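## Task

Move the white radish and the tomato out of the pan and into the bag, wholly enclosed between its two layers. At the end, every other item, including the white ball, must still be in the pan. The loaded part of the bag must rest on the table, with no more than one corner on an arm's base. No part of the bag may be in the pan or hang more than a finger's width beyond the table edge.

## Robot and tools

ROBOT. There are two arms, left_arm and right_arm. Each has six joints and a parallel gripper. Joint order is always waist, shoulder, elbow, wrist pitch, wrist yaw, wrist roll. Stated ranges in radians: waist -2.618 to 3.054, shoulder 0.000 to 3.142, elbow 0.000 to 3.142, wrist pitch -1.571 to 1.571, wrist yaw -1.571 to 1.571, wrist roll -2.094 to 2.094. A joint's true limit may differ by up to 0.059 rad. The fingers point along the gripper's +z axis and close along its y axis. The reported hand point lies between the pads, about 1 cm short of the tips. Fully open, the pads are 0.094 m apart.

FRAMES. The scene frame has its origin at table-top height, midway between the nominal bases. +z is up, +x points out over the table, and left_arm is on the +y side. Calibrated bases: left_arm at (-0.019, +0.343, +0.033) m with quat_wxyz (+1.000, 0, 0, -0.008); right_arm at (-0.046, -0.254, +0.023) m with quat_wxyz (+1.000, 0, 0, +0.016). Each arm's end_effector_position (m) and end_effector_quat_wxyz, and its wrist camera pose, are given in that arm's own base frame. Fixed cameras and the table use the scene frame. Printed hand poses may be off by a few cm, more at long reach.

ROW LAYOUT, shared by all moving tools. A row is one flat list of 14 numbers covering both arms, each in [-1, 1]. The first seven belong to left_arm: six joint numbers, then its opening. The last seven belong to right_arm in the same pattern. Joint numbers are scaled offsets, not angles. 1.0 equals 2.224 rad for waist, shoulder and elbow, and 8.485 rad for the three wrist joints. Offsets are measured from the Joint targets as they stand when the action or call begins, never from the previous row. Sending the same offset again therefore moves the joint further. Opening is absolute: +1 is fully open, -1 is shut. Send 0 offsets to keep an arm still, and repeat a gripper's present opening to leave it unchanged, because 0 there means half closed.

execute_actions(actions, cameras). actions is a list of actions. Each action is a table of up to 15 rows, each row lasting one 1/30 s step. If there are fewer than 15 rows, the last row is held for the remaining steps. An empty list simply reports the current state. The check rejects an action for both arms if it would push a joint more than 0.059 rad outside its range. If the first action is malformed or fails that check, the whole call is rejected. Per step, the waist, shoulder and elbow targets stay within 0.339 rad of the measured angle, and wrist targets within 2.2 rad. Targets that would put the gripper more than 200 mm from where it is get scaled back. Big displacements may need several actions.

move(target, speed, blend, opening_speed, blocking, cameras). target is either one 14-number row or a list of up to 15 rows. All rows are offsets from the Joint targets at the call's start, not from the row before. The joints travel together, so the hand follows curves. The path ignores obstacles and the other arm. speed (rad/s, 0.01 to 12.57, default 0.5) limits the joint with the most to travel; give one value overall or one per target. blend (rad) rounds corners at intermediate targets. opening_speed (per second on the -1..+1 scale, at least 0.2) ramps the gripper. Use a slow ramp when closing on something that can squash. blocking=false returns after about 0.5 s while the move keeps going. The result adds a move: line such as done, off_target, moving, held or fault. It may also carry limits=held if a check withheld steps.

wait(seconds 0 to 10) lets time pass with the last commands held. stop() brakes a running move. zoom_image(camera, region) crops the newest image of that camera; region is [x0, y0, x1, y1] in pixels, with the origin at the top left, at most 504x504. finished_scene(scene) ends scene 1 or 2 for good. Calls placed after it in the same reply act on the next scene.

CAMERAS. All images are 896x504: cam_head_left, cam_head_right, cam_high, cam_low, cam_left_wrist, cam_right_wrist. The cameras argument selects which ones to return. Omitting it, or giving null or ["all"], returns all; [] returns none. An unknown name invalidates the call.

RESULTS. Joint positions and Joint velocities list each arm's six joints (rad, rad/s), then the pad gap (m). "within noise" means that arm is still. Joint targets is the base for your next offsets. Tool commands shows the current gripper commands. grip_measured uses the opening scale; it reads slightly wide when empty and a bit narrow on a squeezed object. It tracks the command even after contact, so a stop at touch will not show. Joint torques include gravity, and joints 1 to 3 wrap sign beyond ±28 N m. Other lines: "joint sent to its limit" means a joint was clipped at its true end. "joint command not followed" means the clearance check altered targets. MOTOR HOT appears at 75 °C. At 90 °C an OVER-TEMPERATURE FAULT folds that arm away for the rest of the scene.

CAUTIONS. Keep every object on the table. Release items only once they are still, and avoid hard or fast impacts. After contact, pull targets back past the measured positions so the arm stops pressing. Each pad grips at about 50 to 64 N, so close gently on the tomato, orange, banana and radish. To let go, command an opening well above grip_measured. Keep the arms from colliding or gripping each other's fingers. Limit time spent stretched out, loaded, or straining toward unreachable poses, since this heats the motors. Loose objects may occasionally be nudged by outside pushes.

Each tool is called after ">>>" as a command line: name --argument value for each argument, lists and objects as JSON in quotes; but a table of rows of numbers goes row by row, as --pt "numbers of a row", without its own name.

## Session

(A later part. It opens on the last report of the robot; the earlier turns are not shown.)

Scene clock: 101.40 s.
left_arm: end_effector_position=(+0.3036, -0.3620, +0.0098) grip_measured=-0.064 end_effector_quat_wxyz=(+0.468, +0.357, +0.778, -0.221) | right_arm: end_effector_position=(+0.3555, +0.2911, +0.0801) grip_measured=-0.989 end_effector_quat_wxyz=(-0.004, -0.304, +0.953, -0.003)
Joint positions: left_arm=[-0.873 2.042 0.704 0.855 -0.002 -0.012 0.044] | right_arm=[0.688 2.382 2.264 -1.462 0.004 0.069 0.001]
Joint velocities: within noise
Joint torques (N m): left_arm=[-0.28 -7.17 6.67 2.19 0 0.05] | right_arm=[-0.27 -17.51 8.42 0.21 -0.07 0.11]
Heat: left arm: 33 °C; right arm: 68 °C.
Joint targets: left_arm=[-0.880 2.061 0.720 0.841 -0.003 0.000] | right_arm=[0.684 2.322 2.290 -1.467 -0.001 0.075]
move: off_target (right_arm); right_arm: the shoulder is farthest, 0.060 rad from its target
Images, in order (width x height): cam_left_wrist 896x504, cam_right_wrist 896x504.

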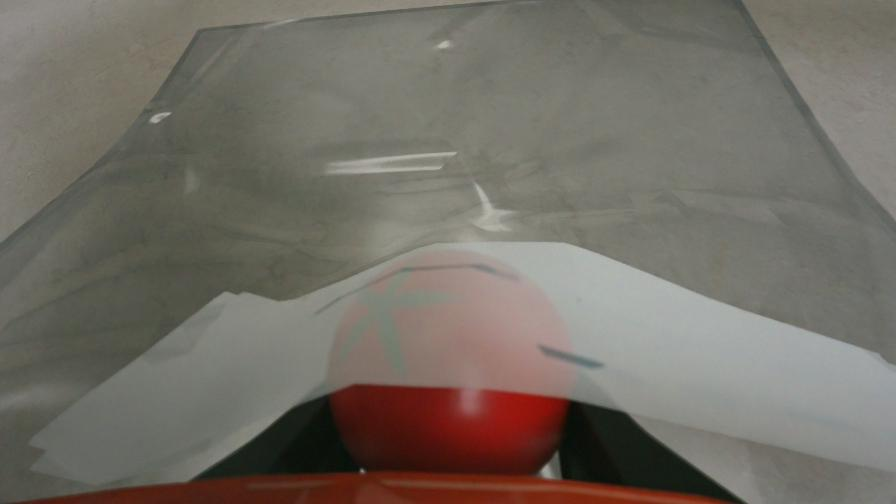

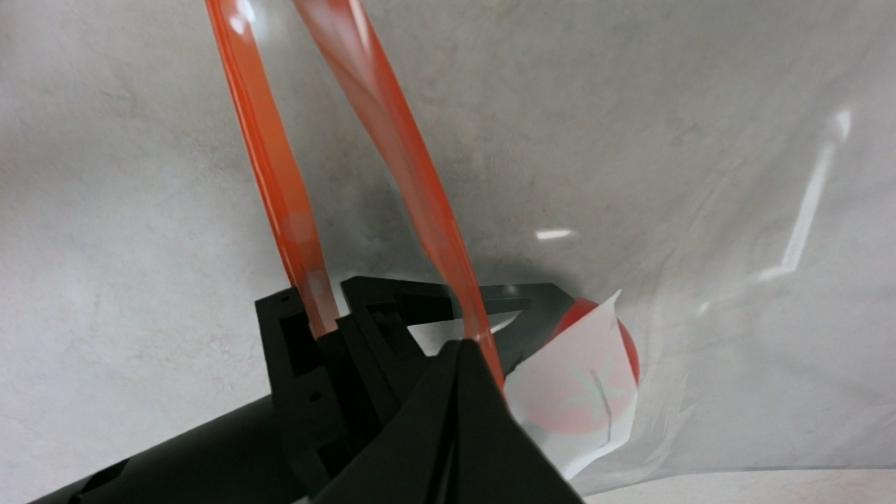

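>>> move --pt "0 0.012 0 0 0 0 -0.15 0 0 0 0 0 0 -1" --pt "0 0.012 0 0 0 0 0.3 0 0 0 0 0 0 -1" --speed 0.1 --opening_speed 0.6 --cameras '["cam_left_wrist","cam_right_wrist"]'

Scene clock: 103.57 s.
left_arm: end_effector_position=(+0.3016, -0.3595, -0.0030) grip_measured=+0.298 end_effector_quat_wxyz=(+0.456, +0.360, +0.785, -0.215) | right_arm: end_effector_position=(+0.3554, +0.2910, +0.0801) grip_measured=-0.989 end_effector_quat_wxyz=(-0.004, -0.304, +0.953, -0.004)
Joint positions: left_arm=[-0.873 2.07 0.704 0.854 -0.002 -0.012 0.061] | right_arm=[0.688 2.382 2.264 -1.463 0.004 0.069 0.001]
Joint velocities: within noise
Joint torques (N m): left_arm=[-0.28 -7.3 6.49 2.15 0.01 0.07] | right_arm=[-0.27 -17.52 8.4 0.21 -0.07 0.11]
Heat: left arm: 33 °C; right arm: 69 °C.
Joint targets: left_arm=[-0.880 2.088 0.720 0.841 -0.003 0.000] | right_arm=[0.684 2.322 2.290 -1.468 -0.001 0.075]
move: off_target (right_arm); right_arm: the shoulder is farthest, 0.060 rad from its target
Images, in order (width x height): cam_left_wrist 896x504, cam_right_wrist 896x504.

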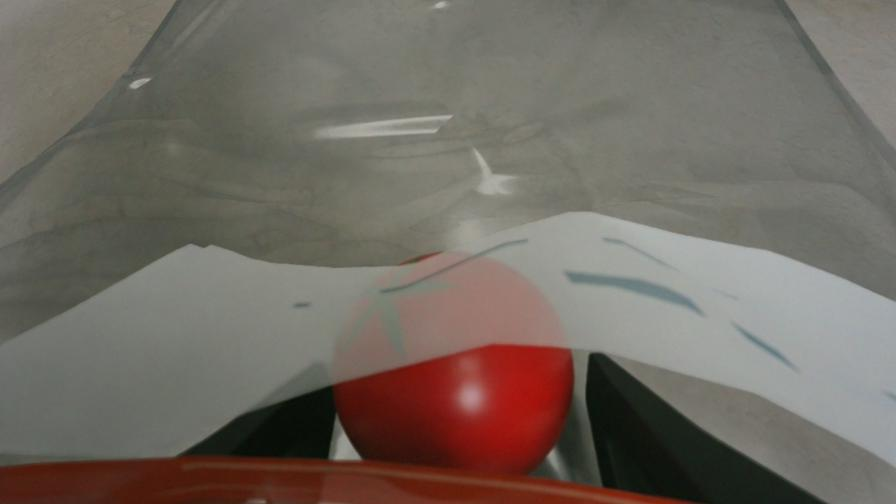

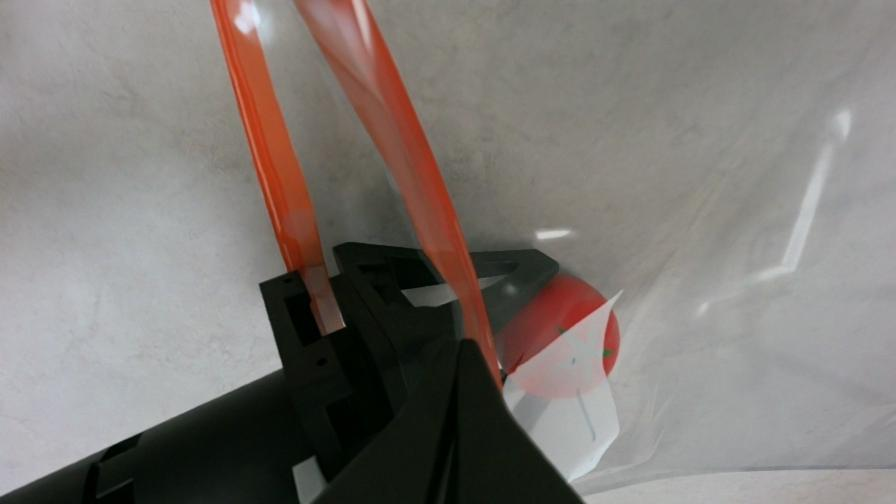

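>>> move --pt "0 -0.03 -0.0545 0.008 0 0 0.3 0 0 0 0 0 0 -1" --pt "0.01 -0.189 -0.1443 -0.0085 0 0 0.3 0 0 0 0 0 0 -1" --pt "0.02 -0.345 -0.237 -0.025 0 0 0.3 0 0 0 0 0 0 -1" --speed 0.35 --cameras '["cam_left_wrist","cam_right_wrist","cam_low"]'

Scene clock: 106.87 s.
left_arm: end_effector_position=(+0.2229, -0.2494, +0.0597) grip_measured=+0.298 end_effector_quat_wxyz=(+0.471, +0.345, +0.783, -0.213) | right_arm: end_effector_position=(+0.3554, +0.2910, +0.0801) grip_measured=-0.989 end_effector_quat_wxyz=(-0.004, -0.304, +0.953, -0.004)
Joint positions: left_arm=[-0.842 1.334 0.204 0.647 -0.002 -0.012 0.061] | right_arm=[0.688 2.382 2.264 -1.463 0.004 0.069 0.001]
Joint velocities: within noise
Joint torques (N m): left_arm=[0.75 -4.44 5.2 2.16 0 0.05] | right_arm=[-0.28 -17.52 8.39 0.21 -0.06 0.11]
Heat: left arm: 32 °C; right arm: 70 °C.
Joint targets: left_arm=[-0.835 1.321 0.193 0.629 -0.003 0.000] | right_arm=[0.684 2.322 2.290 -1.468 -0.001 0.075]
move: off_target (right_arm); right_arm: the shoulder is farthest, 0.060 rad from its target
Images, in order (width x height): cam_low 896x504, cam_left_wrist 896x504, cam_right_wrist 896x504.

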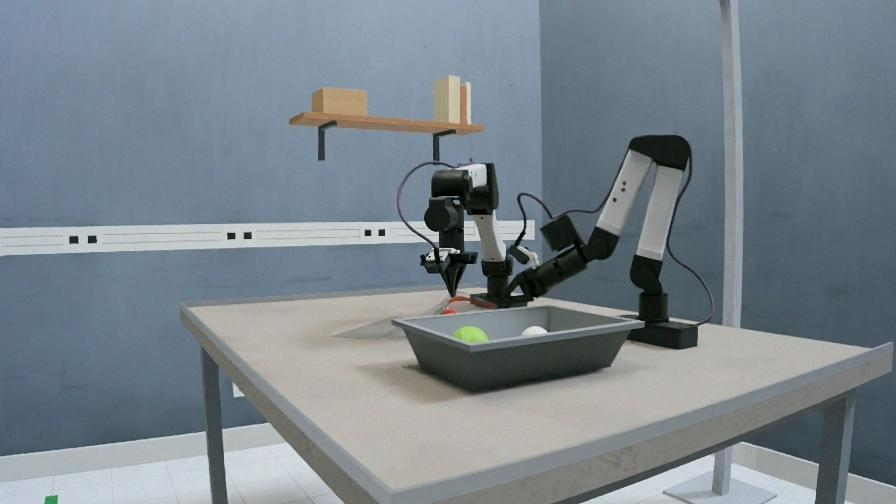

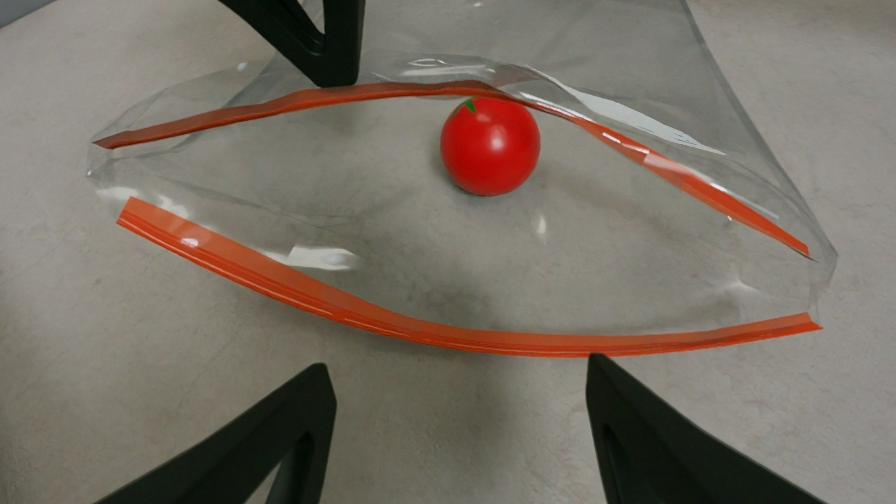

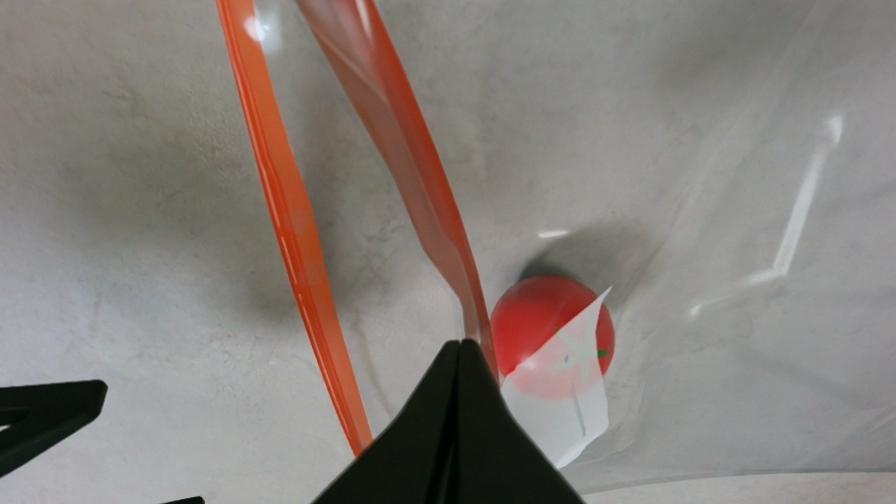

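>>> move --target '[0,0,0,0,0,0,1, 0,0.014,0,0,0,0,-1]' --speed 0.1 --cameras '["cam_head_left"]'

>>> zoom_image --camera "cam_head_left" --region '[170, 180, 330, 340]'

Scene clock: 108.03 s.
left_arm: end_effector_position=(+0.2229, -0.2493, +0.0595) grip_measured=+0.998 end_effector_quat_wxyz=(+0.471, +0.345, +0.784, -0.213) | right_arm: end_effector_position=(+0.3554, +0.2910, +0.0801) grip_measured=-0.989 end_effector_quat_wxyz=(-0.004, -0.304, +0.953, -0.004)
Joint positions: left_arm=[-0.842 1.334 0.204 0.646 -0.002 -0.012 0.094] | right_arm=[0.688 2.382 2.264 -1.463 0.004 0.069 0.001]
Joint velocities: within noise
Joint torques (N m): left_arm=[0.75 -4.41 5.19 2.15 -0.01 0.05] | right_arm=[-0.28 -14.79 8.4 0.21 -0.07 0.11]
Heat: left arm: 32 °C; right arm: 70 °C.
Joint targets: left_arm=[-0.835 1.321 0.193 0.629 -0.003 0.000] | right_arm=[0.684 2.353 2.290 -1.468 -0.001 0.075]
move: done
Images, in order (width x height): cam_head_left 896x504.

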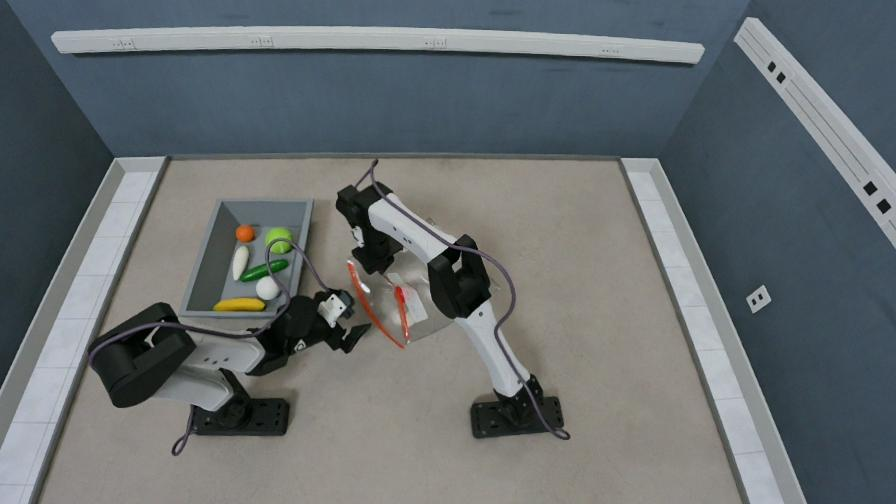

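Scaled by 3.150 from the camera's 896x504 image, which has a finer 1280x720 frame.

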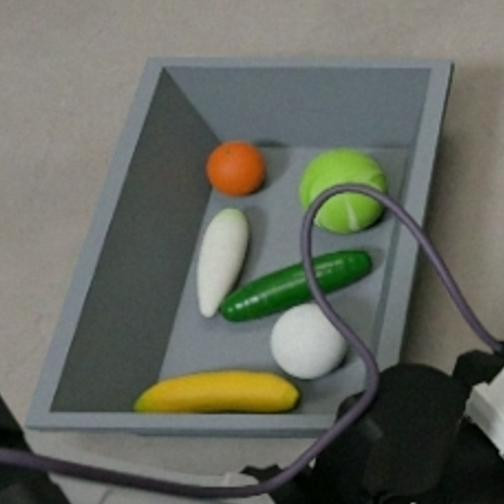

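>>> move --pt "0.218 -0.1677 0.2201 -0.1018 0 0 0.4 0 0 0 0 0 0 -1" --pt "0.5045 0.116 0.3879 -0.1303 0.0165 0 0.4 0 0 0 0 0 0 -1" --speed 1.0 --blend '[0.1,0]' --cameras '["cam_left_wrist","cam_head_left"]'

Scene clock: 112.93 s.
left_arm: end_effector_position=(+0.3833, +0.0919, +0.0982) grip_measured=+0.402 end_effector_quat_wxyz=(+0.287, -0.126, +0.949, -0.019) | right_arm: end_effector_position=(+0.3554, +0.2910, +0.0801) grip_measured=-0.989 end_effector_quat_wxyz=(-0.004, -0.304, +0.953, -0.004)
Joint positions: left_arm=[0.288 1.57 1.033 -0.461 0.121 -0.011 0.066] | right_arm=[0.688 2.382 2.264 -1.463 0.004 0.069 0.001]
Joint velocities: within noise
Joint torques (N m): left_arm=[0.12 -6.12 10.06 1.45 0.22 0.07] | right_arm=[-0.27 -14.8 8.4 0.21 -0.07 0.11]
Heat: left arm: 33 °C; right arm: 70 °C.
Joint targets: left_arm=[0.287 1.579 1.056 -0.477 0.137 0.000] | right_arm=[0.684 2.353 2.290 -1.468 -0.001 0.075]
move: done
Images, in order (width x height): cam_head_left 896x504, cam_left_wrist 896x504.

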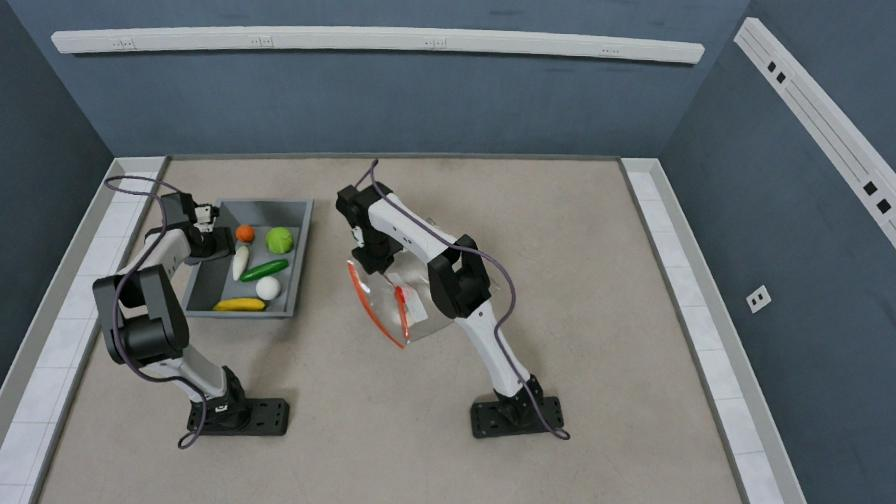

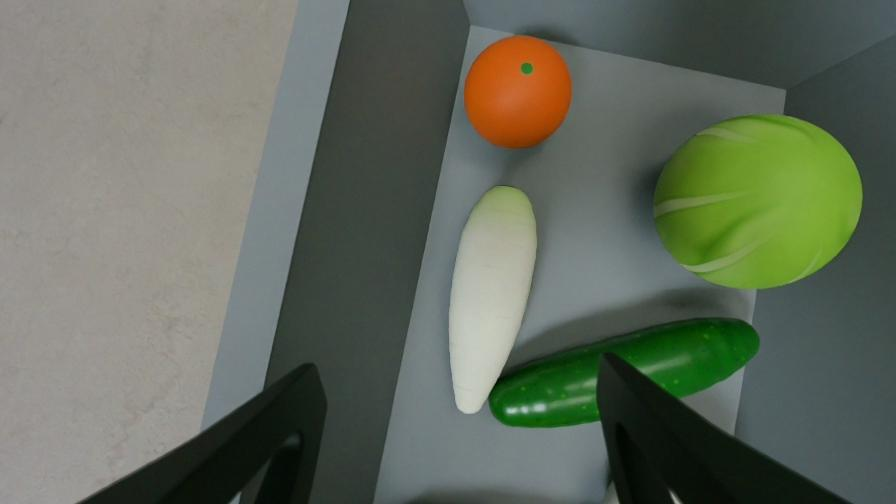

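>>> move --target '[0,0.0886,-0.0915,0.0472,0.0074,0,0.3, 0,0,0,0,0,0,-1]' --speed 0.35 --cameras '["cam_left_wrist","cam_high"]'

Scene clock: 115.30 s.
left_arm: end_effector_position=(+0.3962, +0.0846, +0.0156) grip_measured=+0.302 end_effector_quat_wxyz=(+0.297, -0.116, +0.947, -0.048) | right_arm: end_effector_position=(+0.3554, +0.2910, +0.0801) grip_measured=-0.989 end_effector_quat_wxyz=(-0.004, -0.304, +0.953, -0.004)
Joint positions: left_arm=[0.288 1.762 0.861 -0.083 0.184 -0.011 0.061] | right_arm=[0.688 2.382 2.264 -1.463 0.004 0.069 0.001]
Joint velocities: within noise
Joint torques (N m): left_arm=[0.12 -6.56 5.82 1.74 0.25 0.06] | right_arm=[-0.28 -14.79 8.39 0.21 -0.07 0.11]
Heat: left arm: 33 °C; right arm: 70 °C.
Joint targets: left_arm=[0.287 1.776 0.852 -0.076 0.200 0.000] | right_arm=[0.684 2.353 2.290 -1.468 -0.001 0.075]
move: done
Images, in order (width x height): cam_high 896x504, cam_left_wrist 896x504.

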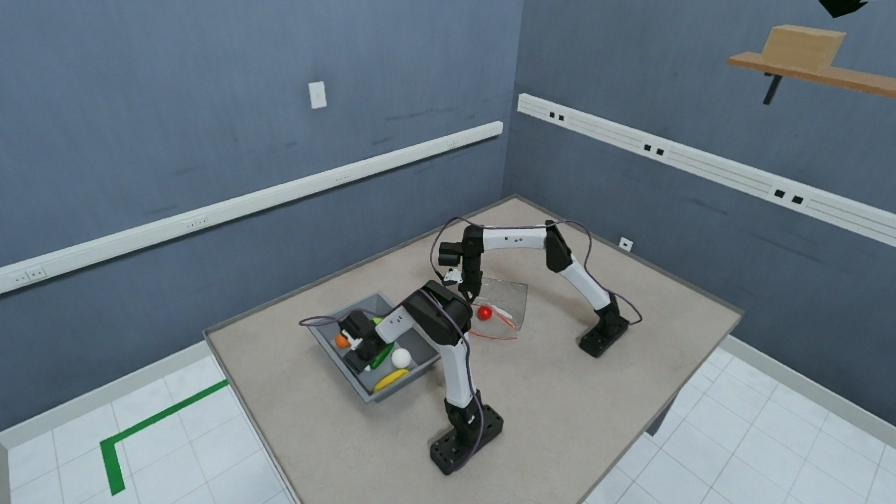

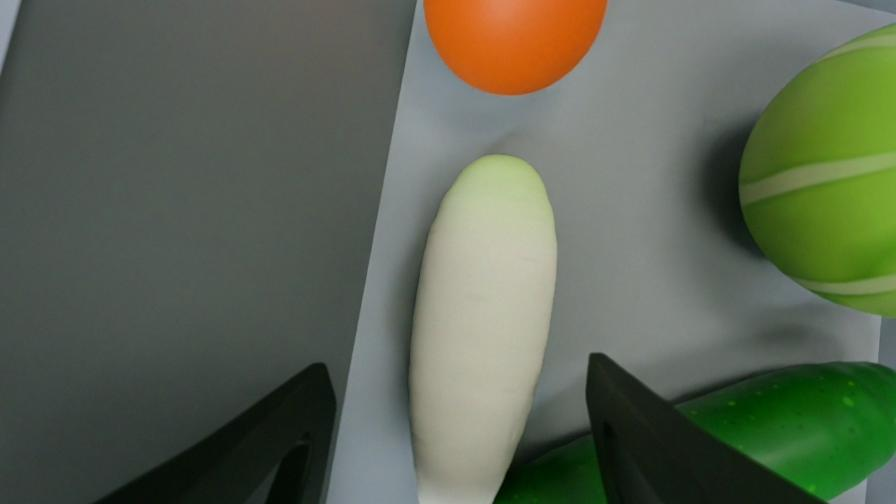

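>>> move --pt "0 0 0 0 0 0 0.0 0 0 0 0 0 0 -1" --pt "0 0.012 -0.0124 0.0064 0 0 0.0 0 0 0 0 0 0 -1" --speed 0.25 --cameras '["cam_left_wrist"]'

Scene clock: 117.13 s.
left_arm: end_effector_position=(+0.3952, +0.0842, +0.0049) grip_measured=+0.002 end_effector_quat_wxyz=(+0.299, -0.115, +0.946, -0.047) | right_arm: end_effector_position=(+0.3554, +0.2910, +0.0801) grip_measured=-0.989 end_effector_quat_wxyz=(-0.004, -0.304, +0.953, -0.004)
Joint positions: left_arm=[0.288 1.787 0.835 -0.029 0.185 -0.011 0.047] | right_arm=[0.688 2.382 2.264 -1.463 0.004 0.069 0.001]
Joint velocities: within noise
Joint torques (N m): left_arm=[0.1 -6.38 5.49 1.75 0.24 0.06] | right_arm=[-0.29 -14.78 8.4 0.21 -0.07 0.11]
Heat: left arm: 32 °C; right arm: 70 °C.
Joint targets: left_arm=[0.287 1.803 0.825 -0.022 0.200 0.000] | right_arm=[0.684 2.353 2.290 -1.468 -0.001 0.075]
move: done
Images, in order (width x height): cam_left_wrist 896x504.

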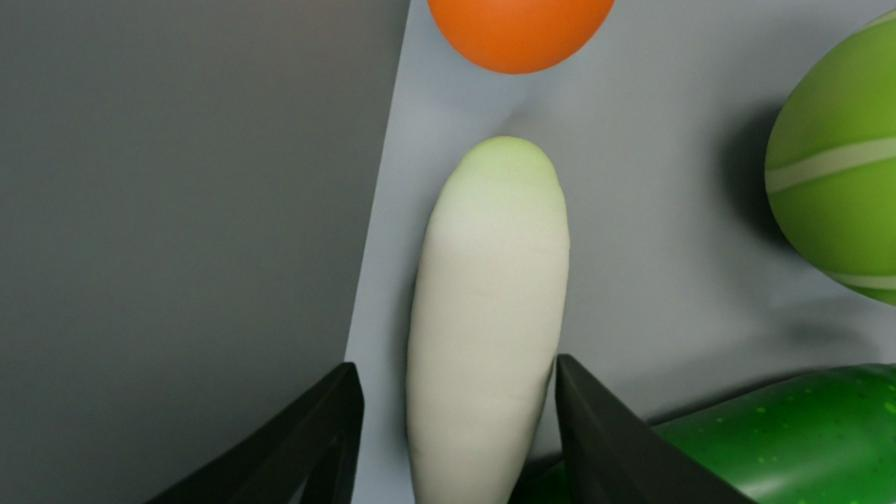

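>>> move --pt "0 0.005 -0.005 0.0026 0 0 0.0 0 0 0 0 0 0 -1" --pt "0 0.005 -0.005 0.0026 0 0 -0.5 0 0 0 0 0 0 -1" --speed 0.2 --opening_speed 0.4 --cameras '["cam_left_wrist"]'

Scene clock: 119.73 s.
left_arm: end_effector_position=(+0.3947, +0.0840, +0.0006) grip_measured=-0.432 end_effector_quat_wxyz=(+0.300, -0.115, +0.946, -0.047) | right_arm: end_effector_position=(+0.3554, +0.2910, +0.0801) grip_measured=-0.989 end_effector_quat_wxyz=(-0.004, -0.304, +0.953, -0.004)
Joint positions: left_arm=[0.288 1.797 0.824 -0.006 0.185 -0.011 0.027] | right_arm=[0.688 2.382 2.264 -1.463 0.004 0.069 0.001]
Joint velocities: within noise
Joint torques (N m): left_arm=[0.1 -6.37 5.35 1.74 0.24 0.06] | right_arm=[-0.28 -14.78 8.4 0.21 -0.07 0.11]
Heat: left arm: 32 °C; right arm: 70 °C.
Joint targets: left_arm=[0.287 1.814 0.814 0.000 0.200 0.000] | right_arm=[0.684 2.353 2.290 -1.468 -0.001 0.075]
move: done
Images, in order (width x height): cam_left_wrist 896x504.

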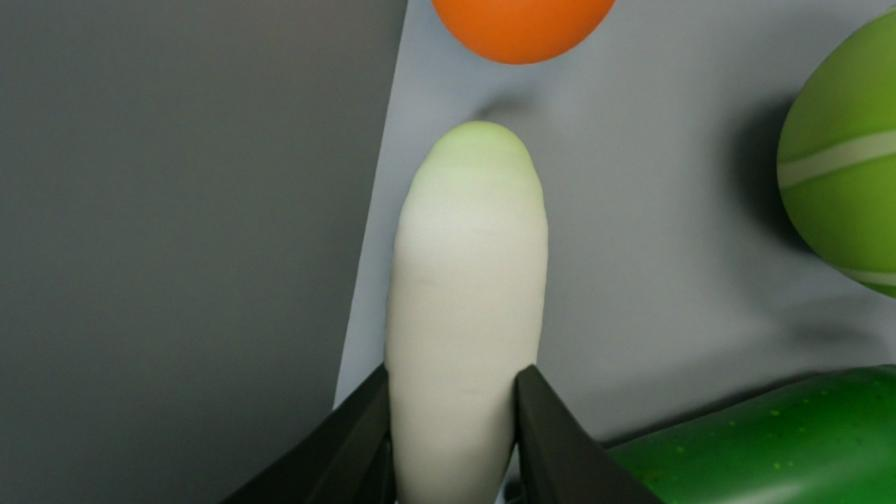

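>>> move --pt "0 -0.1057 0.1088 -0.0562 0 0 -0.5 0 0 0 0 0 0 -1" --pt "-0.2864 -0.3894 -0.0591 -0.0276 -0.0236 0 -0.5 0 0 0 0 0 0 -1" --pt "-0.4753 -0.1329 -0.0130 -0.0315 -0.0236 0 -0.5 0 0 0 0 0 0 -1" --speed '[0.4,0.8,0.7]' --blend '[0.05,0.1,0]' --cameras '["cam_left_wrist","cam_head_left"]'

Scene clock: 124.10 s.
left_arm: end_effector_position=(+0.2692, -0.2598, +0.0698) grip_measured=-0.442 end_effector_quat_wxyz=(+0.297, +0.348, +0.880, -0.127) | right_arm: end_effector_position=(+0.3583, +0.2864, +0.0801) grip_measured=-0.989 end_effector_quat_wxyz=(-0.002, -0.303, +0.953, -0.013)
Joint positions: left_arm=[-0.762 1.486 0.785 -0.21 0.012 -0.013 0.026] | right_arm=[0.683 2.382 2.264 -1.465 0.022 0.067 0.001]
Joint velocities: within noise
Joint torques (N m): left_arm=[-0.43 -3.37 7.56 1.15 -0.11 0.06] | right_arm=[-0.02 -14.9 8.32 0.23 -0.23 0.14]
Heat: left arm: 32 °C; right arm: 69 °C.
Joint targets: left_arm=[-0.770 1.518 0.785 -0.267 0.000 0.000] | right_arm=[0.684 2.353 2.290 -1.468 -0.001 0.075]
move: off_target (left_arm); left_arm: the wrist pitch is farthest, 0.057 rad from its target
Images, in order (width x height): cam_head_left 896x504, cam_left_wrist 896x504.

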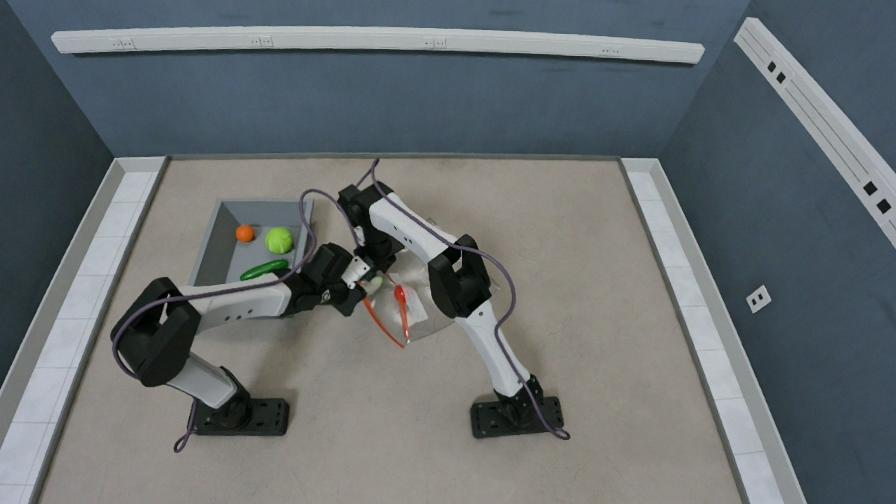

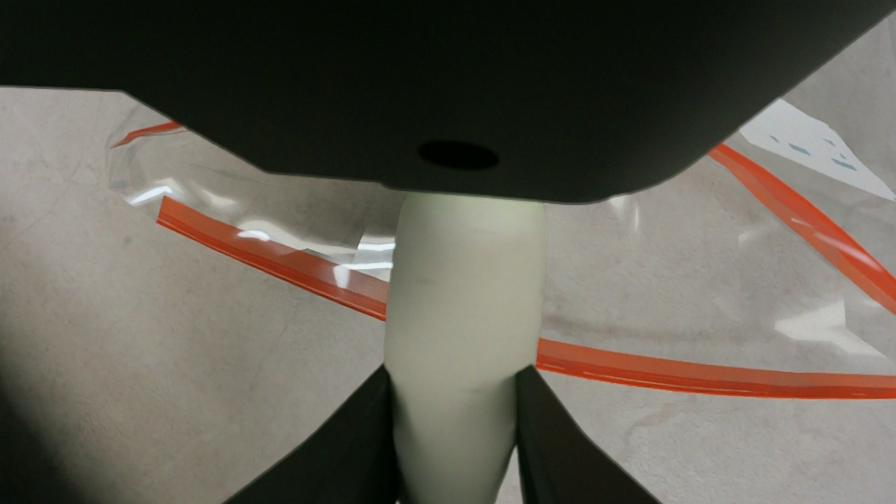

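>>> move --target '[0,-0.1,0,0,0,0,-0.5, 0,0,0,0,0,0,-1]' --speed 0.5 --cameras '["cam_left_wrist","cam_head_left"]'

Scene clock: 125.23 s.
left_arm: end_effector_position=(+0.2631, -0.2538, +0.1208) grip_measured=-0.442 end_effector_quat_wxyz=(+0.346, +0.342, +0.862, -0.147) | right_arm: end_effector_position=(+0.3573, +0.2872, +0.0801) grip_measured=-0.989 end_effector_quat_wxyz=(-0.005, -0.302, +0.953, -0.007)
Joint positions: left_arm=[-0.762 1.312 0.785 -0.273 0.011 -0.012 0.026] | right_arm=[0.681 2.382 2.264 -1.467 0.011 0.068 0.001]
Joint velocities: within noise
Joint torques (N m): left_arm=[-0.39 -6.02 8.2 2.05 -0.09 0.07] | right_arm=[0.36 -14.95 8.34 0.25 -0.13 0.13]
Heat: left arm: 32 °C; right arm: 69 °C.
Joint targets: left_arm=[-0.770 1.295 0.785 -0.267 0.000 0.000] | right_arm=[0.684 2.353 2.290 -1.468 -0.001 0.075]
move: done
Images, in order (width x height): cam_head_left 896x504, cam_left_wrist 896x504.

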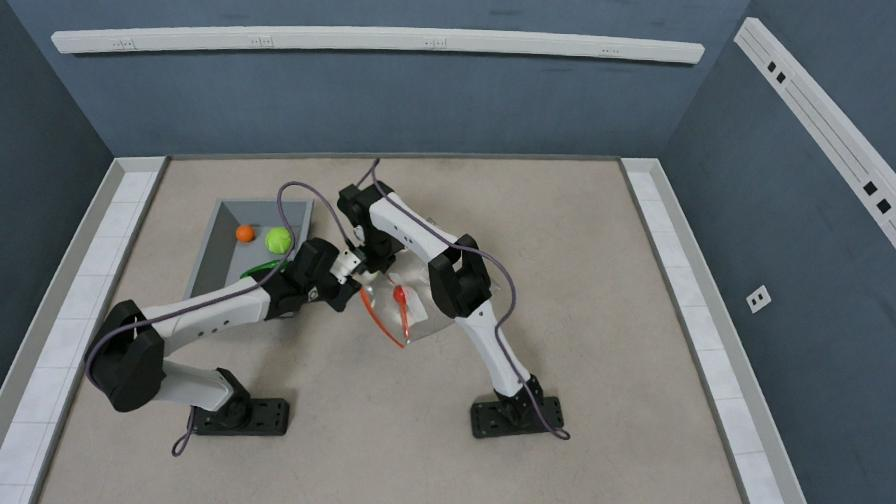

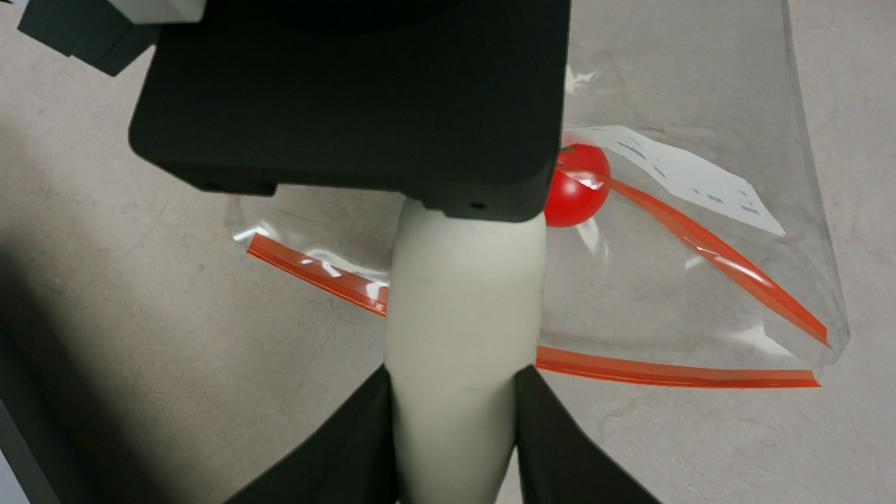

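>>> move --pt "0 -0.0877 0 0 0 0 -0.5 0 0 0 0 0 0 -1" --pt "-0.0854 -0.0877 0 0 0 0 -0.5 0 0 0 0 0 0 -1" --pt "-0.0854 0.0612 -0.0854 0.0298 0 0 -0.5 0 0 0 0 0 0 -1" --speed 0.6 --blend '[0.05,0.05,0]' --cameras '["cam_left_wrist","cam_head_left","cam_right_wrist"]'

Scene clock: 128.40 s.
left_arm: end_effector_position=(+0.2056, -0.2888, +0.0506) grip_measured=-0.482 end_effector_quat_wxyz=(+0.314, +0.424, +0.834, -0.161) | right_arm: end_effector_position=(+0.3554, +0.2904, +0.0841) grip_measured=-0.989 end_effector_quat_wxyz=(-0.006, -0.302, +0.953, +0.003)
Joint positions: left_arm=[-0.955 1.426 0.6 -0.023 -0.006 -0.011 0.024] | right_arm=[0.681 2.382 2.28 -1.478 -0.01 0.068 0.001]
Joint velocities: within noise
Joint torques (N m): left_arm=[-0.21 -4.57 6.74 1.99 0.07 0.06] | right_arm=[0.32 -14.79 6.9 0.36 0.06 0.12]
Heat: left arm: 33 °C; right arm: 69 °C.
Joint targets: left_arm=[-0.960 1.432 0.595 -0.014 0.000 0.000] | right_arm=[0.684 2.353 2.290 -1.467 -0.001 0.075]
move: done
Images, in order (width x height): cam_head_left 896x504, cam_left_wrist 896x504, cam_right_wrist 896x504.

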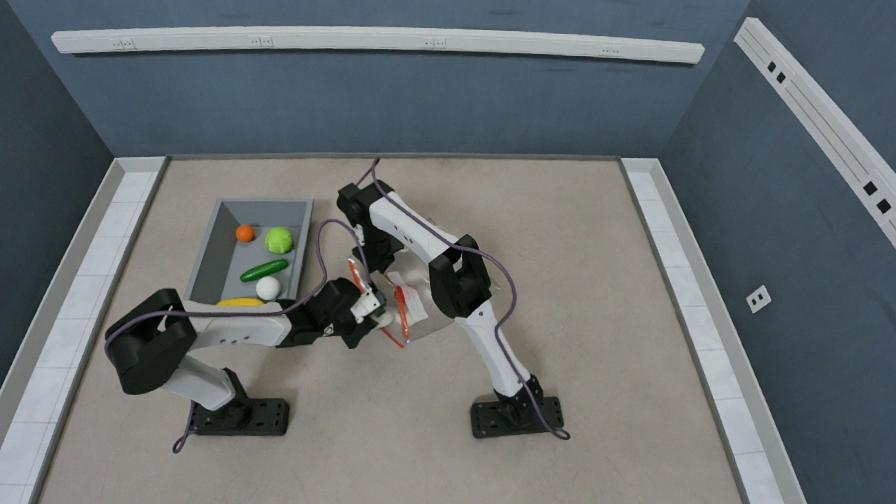

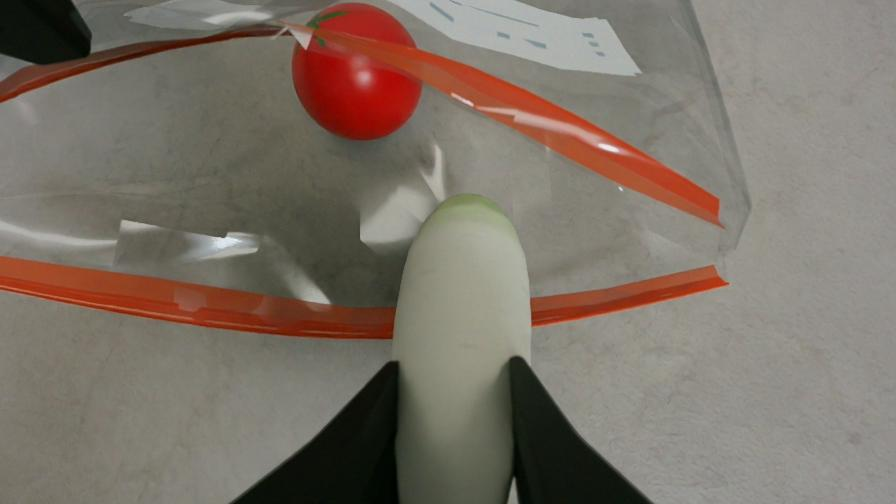

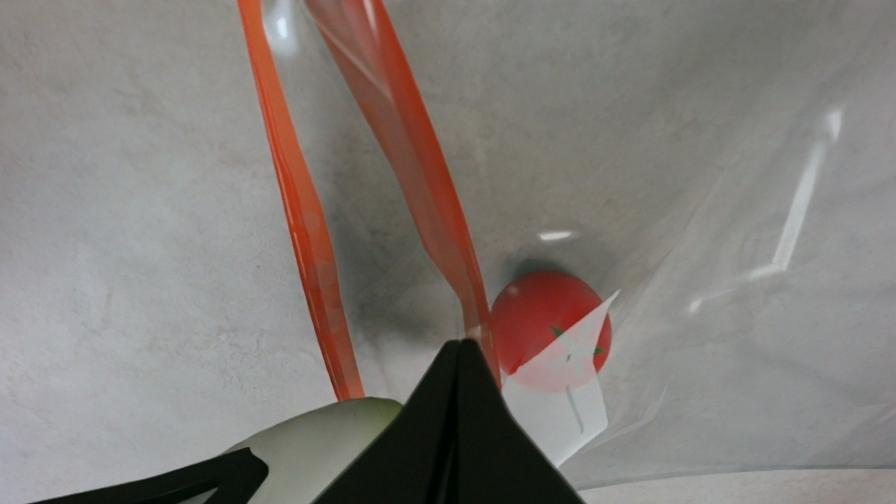

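>>> move --pt "0 0.0794 -0.0446 0.0326 0 0 -0.5 0 0 0 0 0 0 -1" --speed 0.2 --cameras '["cam_left_wrist","cam_right_wrist"]'

Scene clock: 130.77 s.
left_arm: end_effector_position=(+0.2118, -0.2975, +0.0144) grip_measured=-0.482 end_effector_quat_wxyz=(+0.335, +0.420, +0.825, -0.173) | right_arm: end_effector_position=(+0.3554, +0.2904, +0.0841) grip_measured=-0.989 end_effector_quat_wxyz=(-0.006, -0.302, +0.953, +0.003)
Joint positions: left_arm=[-0.955 1.587 0.511 0.279 -0.006 -0.011 0.024] | right_arm=[0.681 2.382 2.28 -1.478 -0.01 0.068 0.001]
Joint velocities: within noise
Joint torques (N m): left_arm=[-0.23 -4.01 4.67 1.79 0.07 0.06] | right_arm=[0.29 -14.78 6.89 0.37 0.06 0.12]
Heat: left arm: 33 °C; right arm: 69 °C.
Joint targets: left_arm=[-0.960 1.608 0.495 0.263 0.000 0.000] | right_arm=[0.684 2.353 2.290 -1.468 -0.001 0.075]
move: done
Images, in order (width x height): cam_left_wrist 896x504, cam_right_wrist 896x504.

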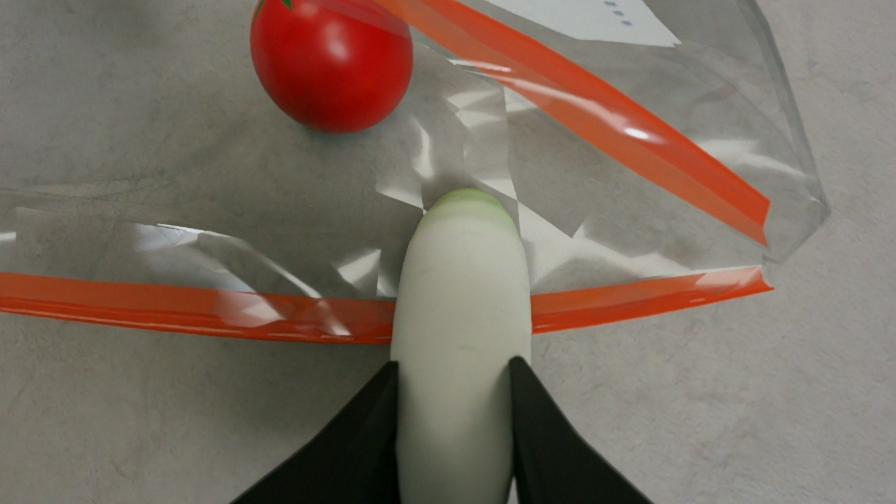

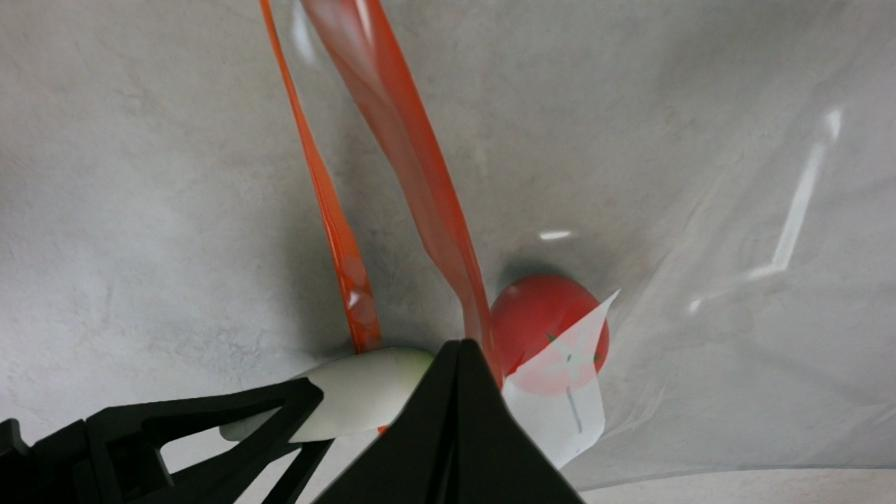

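>>> move --pt "0 0.026 -0.0152 0.0111 0 0 -0.5 0 0 0 0 0 0 -1" --pt "0 0.026 -0.0152 0.0111 0 0 -0.1 0 0 0 0 0 0 -1" --speed 0.15 --opening_speed 0.5 --cameras '["cam_left_wrist","cam_right_wrist"]'

Scene clock: 133.13 s.
left_arm: end_effector_position=(+0.2088, -0.2933, -0.0049) grip_measured=-0.102 end_effector_quat_wxyz=(+0.331, +0.421, +0.827, -0.170) | right_arm: end_effector_position=(+0.3554, +0.2904, +0.0841) grip_measured=-0.989 end_effector_quat_wxyz=(-0.006, -0.302, +0.953, +0.003)
Joint positions: left_arm=[-0.955 1.652 0.472 0.373 -0.006 -0.011 0.042] | right_arm=[0.681 2.382 2.28 -1.478 -0.01 0.068 0.001]
Joint velocities: within noise
Joint torques (N m): left_arm=[-0.17 -4.62 4.67 1.77 0.06 0.06] | right_arm=[0.29 -14.8 6.89 0.37 0.05 0.12]
Heat: left arm: 33 °C; right arm: 69 °C.
Joint targets: left_arm=[-0.960 1.666 0.462 0.357 0.000 0.000] | right_arm=[0.684 2.353 2.290 -1.468 -0.001 0.075]
move: done; target 2's new numbers were sent with left_arm's wrist pitch 0.048 rad from that target
Images, in order (width x height): cam_left_wrist 896x504, cam_right_wrist 896x504.

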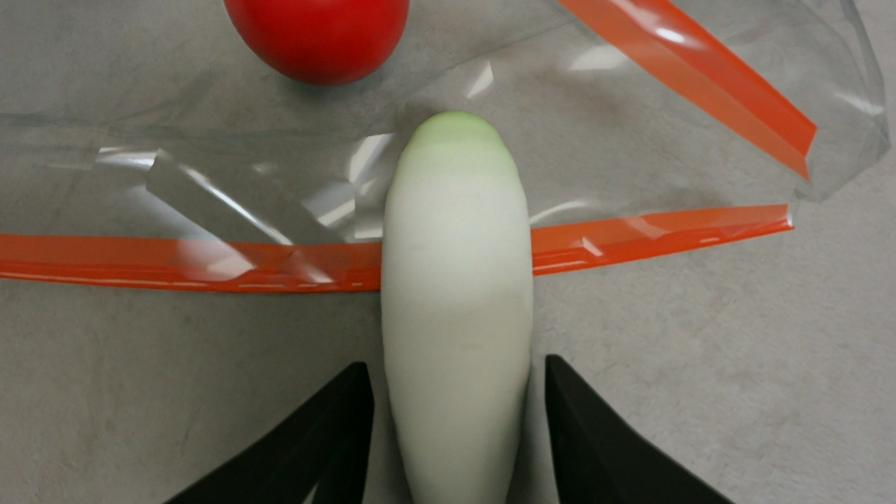

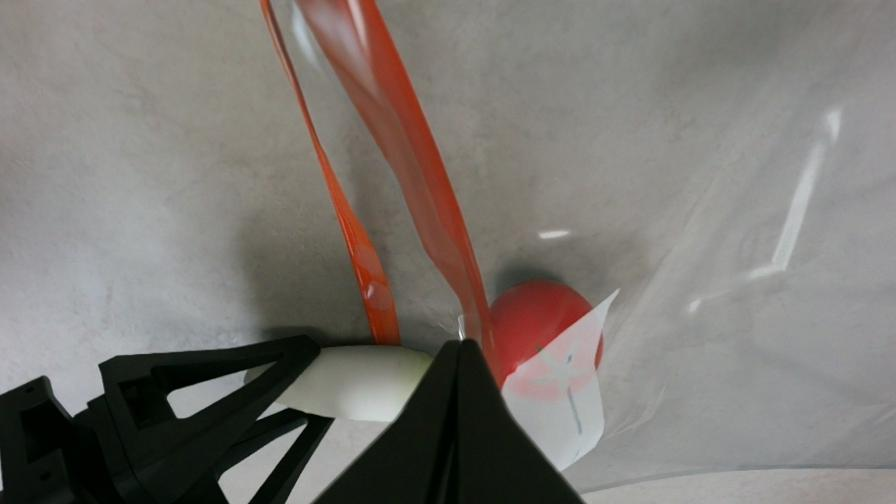

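>>> move --pt "0 0.0899 -0.1053 0.0862 0 0 0.0 0 0 0 0 0 0 -1" --speed 0.4 --cameras '["cam_left_wrist","cam_right_wrist"]'

Scene clock: 136.00 s.
left_arm: end_effector_position=(+0.2050, -0.2880, -0.0056) grip_measured=-0.002 end_effector_quat_wxyz=(+0.440, +0.394, +0.774, -0.228) | right_arm: end_effector_position=(+0.3554, +0.2904, +0.0841) grip_measured=-0.989 end_effector_quat_wxyz=(-0.006, -0.302, +0.953, +0.003)
Joint positions: left_arm=[-0.955 1.852 0.235 1.083 -0.006 -0.011 0.047] | right_arm=[0.681 2.382 2.28 -1.478 -0.01 0.068 0.001]
Joint velocities: within noise
Joint torques (N m): left_arm=[-0.21 -4.44 2.51 2.33 0.07 0.04] | right_arm=[0.31 -14.76 6.91 0.37 0.06 0.12]
Heat: left arm: 33 °C; right arm: 69 °C.
Joint targets: left_arm=[-0.960 1.866 0.228 1.088 0.000 0.000] | right_arm=[0.684 2.353 2.290 -1.468 -0.001 0.075]
move: done
Images, in order (width x height): cam_left_wrist 896x504, cam_right_wrist 896x504.

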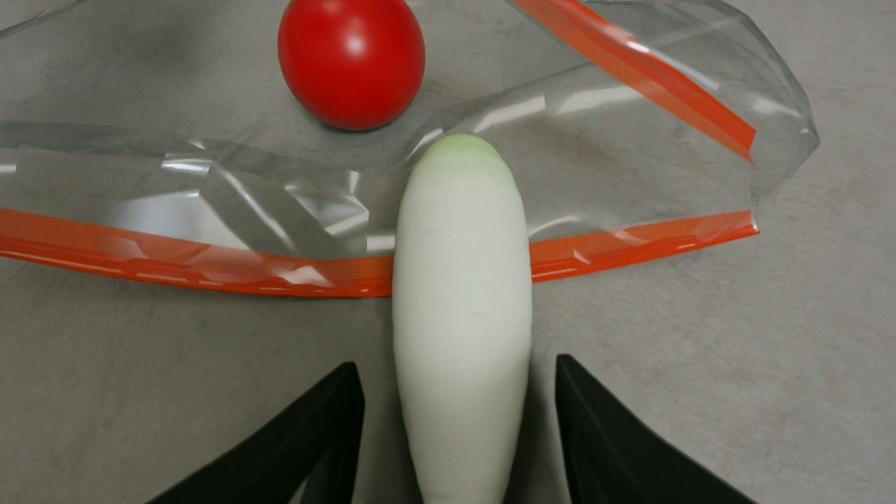

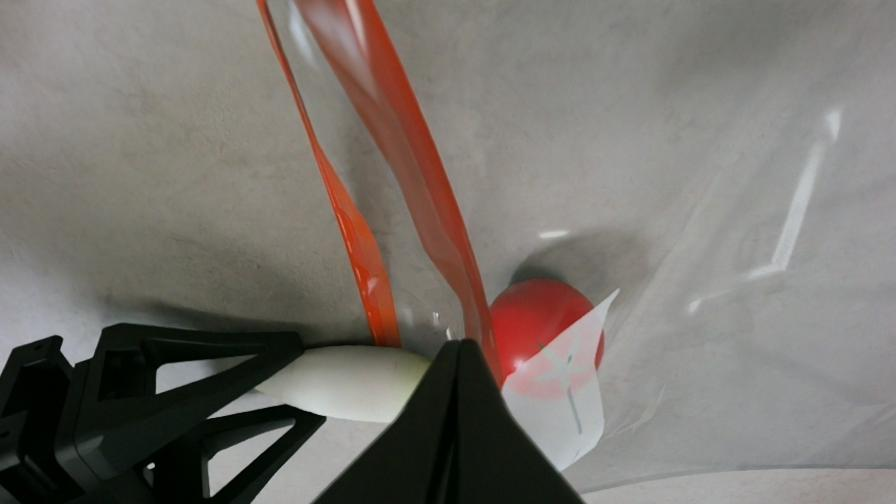

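>>> move --pt "0 0 0 0 0 0 -0.5 0 0 0 0 0 0 -1" --pt "0 -0.0783 0.0048 -0.0218 0 0 -0.5 0 0 0 0 0 0 -1" --pt "-0.009 -0.0149 0.1015 -0.0305 0 0 -0.5 0 0 0 0 0 0 -1" --speed 0.3 --opening_speed 0.6 --cameras '["cam_left_wrist","cam_right_wrist"]'

Scene clock: 139.53 s.
left_arm: end_effector_position=(+0.2268, -0.3317, +0.0153) grip_measured=-0.498 end_effector_quat_wxyz=(+0.438, +0.401, +0.771, -0.232) | right_arm: end_effector_position=(+0.3554, +0.2904, +0.0841) grip_measured=-0.989 end_effector_quat_wxyz=(-0.006, -0.302, +0.953, +0.003)
Joint positions: left_arm=[-0.974 1.817 0.439 0.844 -0.006 -0.011 0.024] | right_arm=[0.681 2.382 2.28 -1.478 -0.01 0.068 0.001]
Joint velocities: left_arm=[-0.002 0.002 -0.007 0.081 0.007 0.051 0.006] | right_arm=[within noise]
Joint torques (N m): left_arm=[-0.31 -5.27 6.2 2.12 0.07 0.06] | right_arm=[0.29 -14.79 6.89 0.36 0.06 0.12]
Heat: left arm: 34 °C; right arm: 70 °C.
Joint targets: left_arm=[-0.980 1.833 0.453 0.829 0.000 0.000] | right_arm=[0.684 2.353 2.290 -1.468 -0.001 0.075]
move: done
Images, in order (width x height): cam_left_wrist 896x504, cam_right_wrist 896x504.

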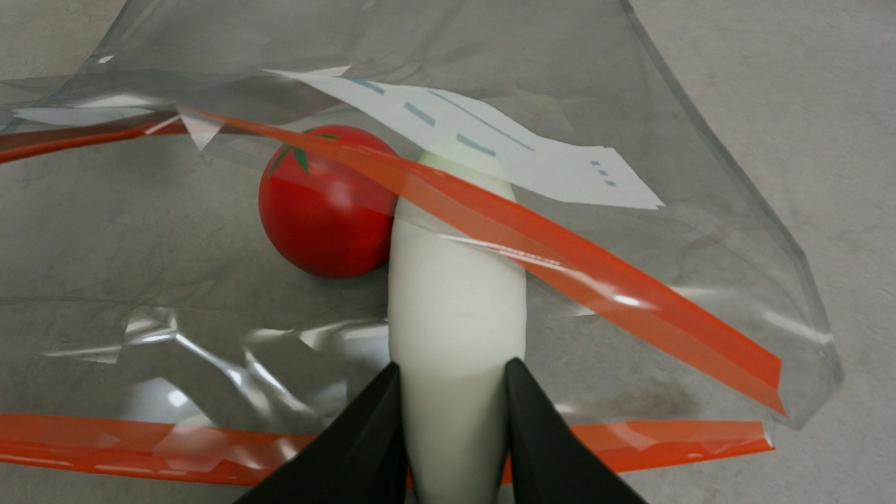

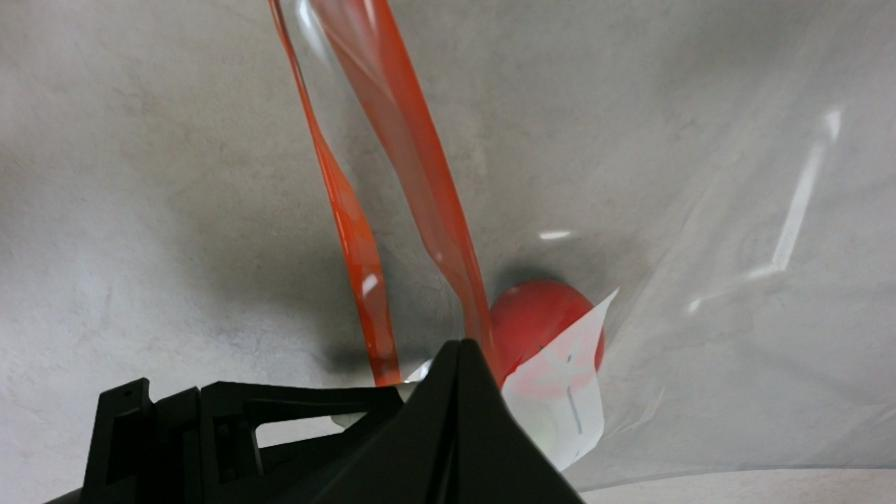

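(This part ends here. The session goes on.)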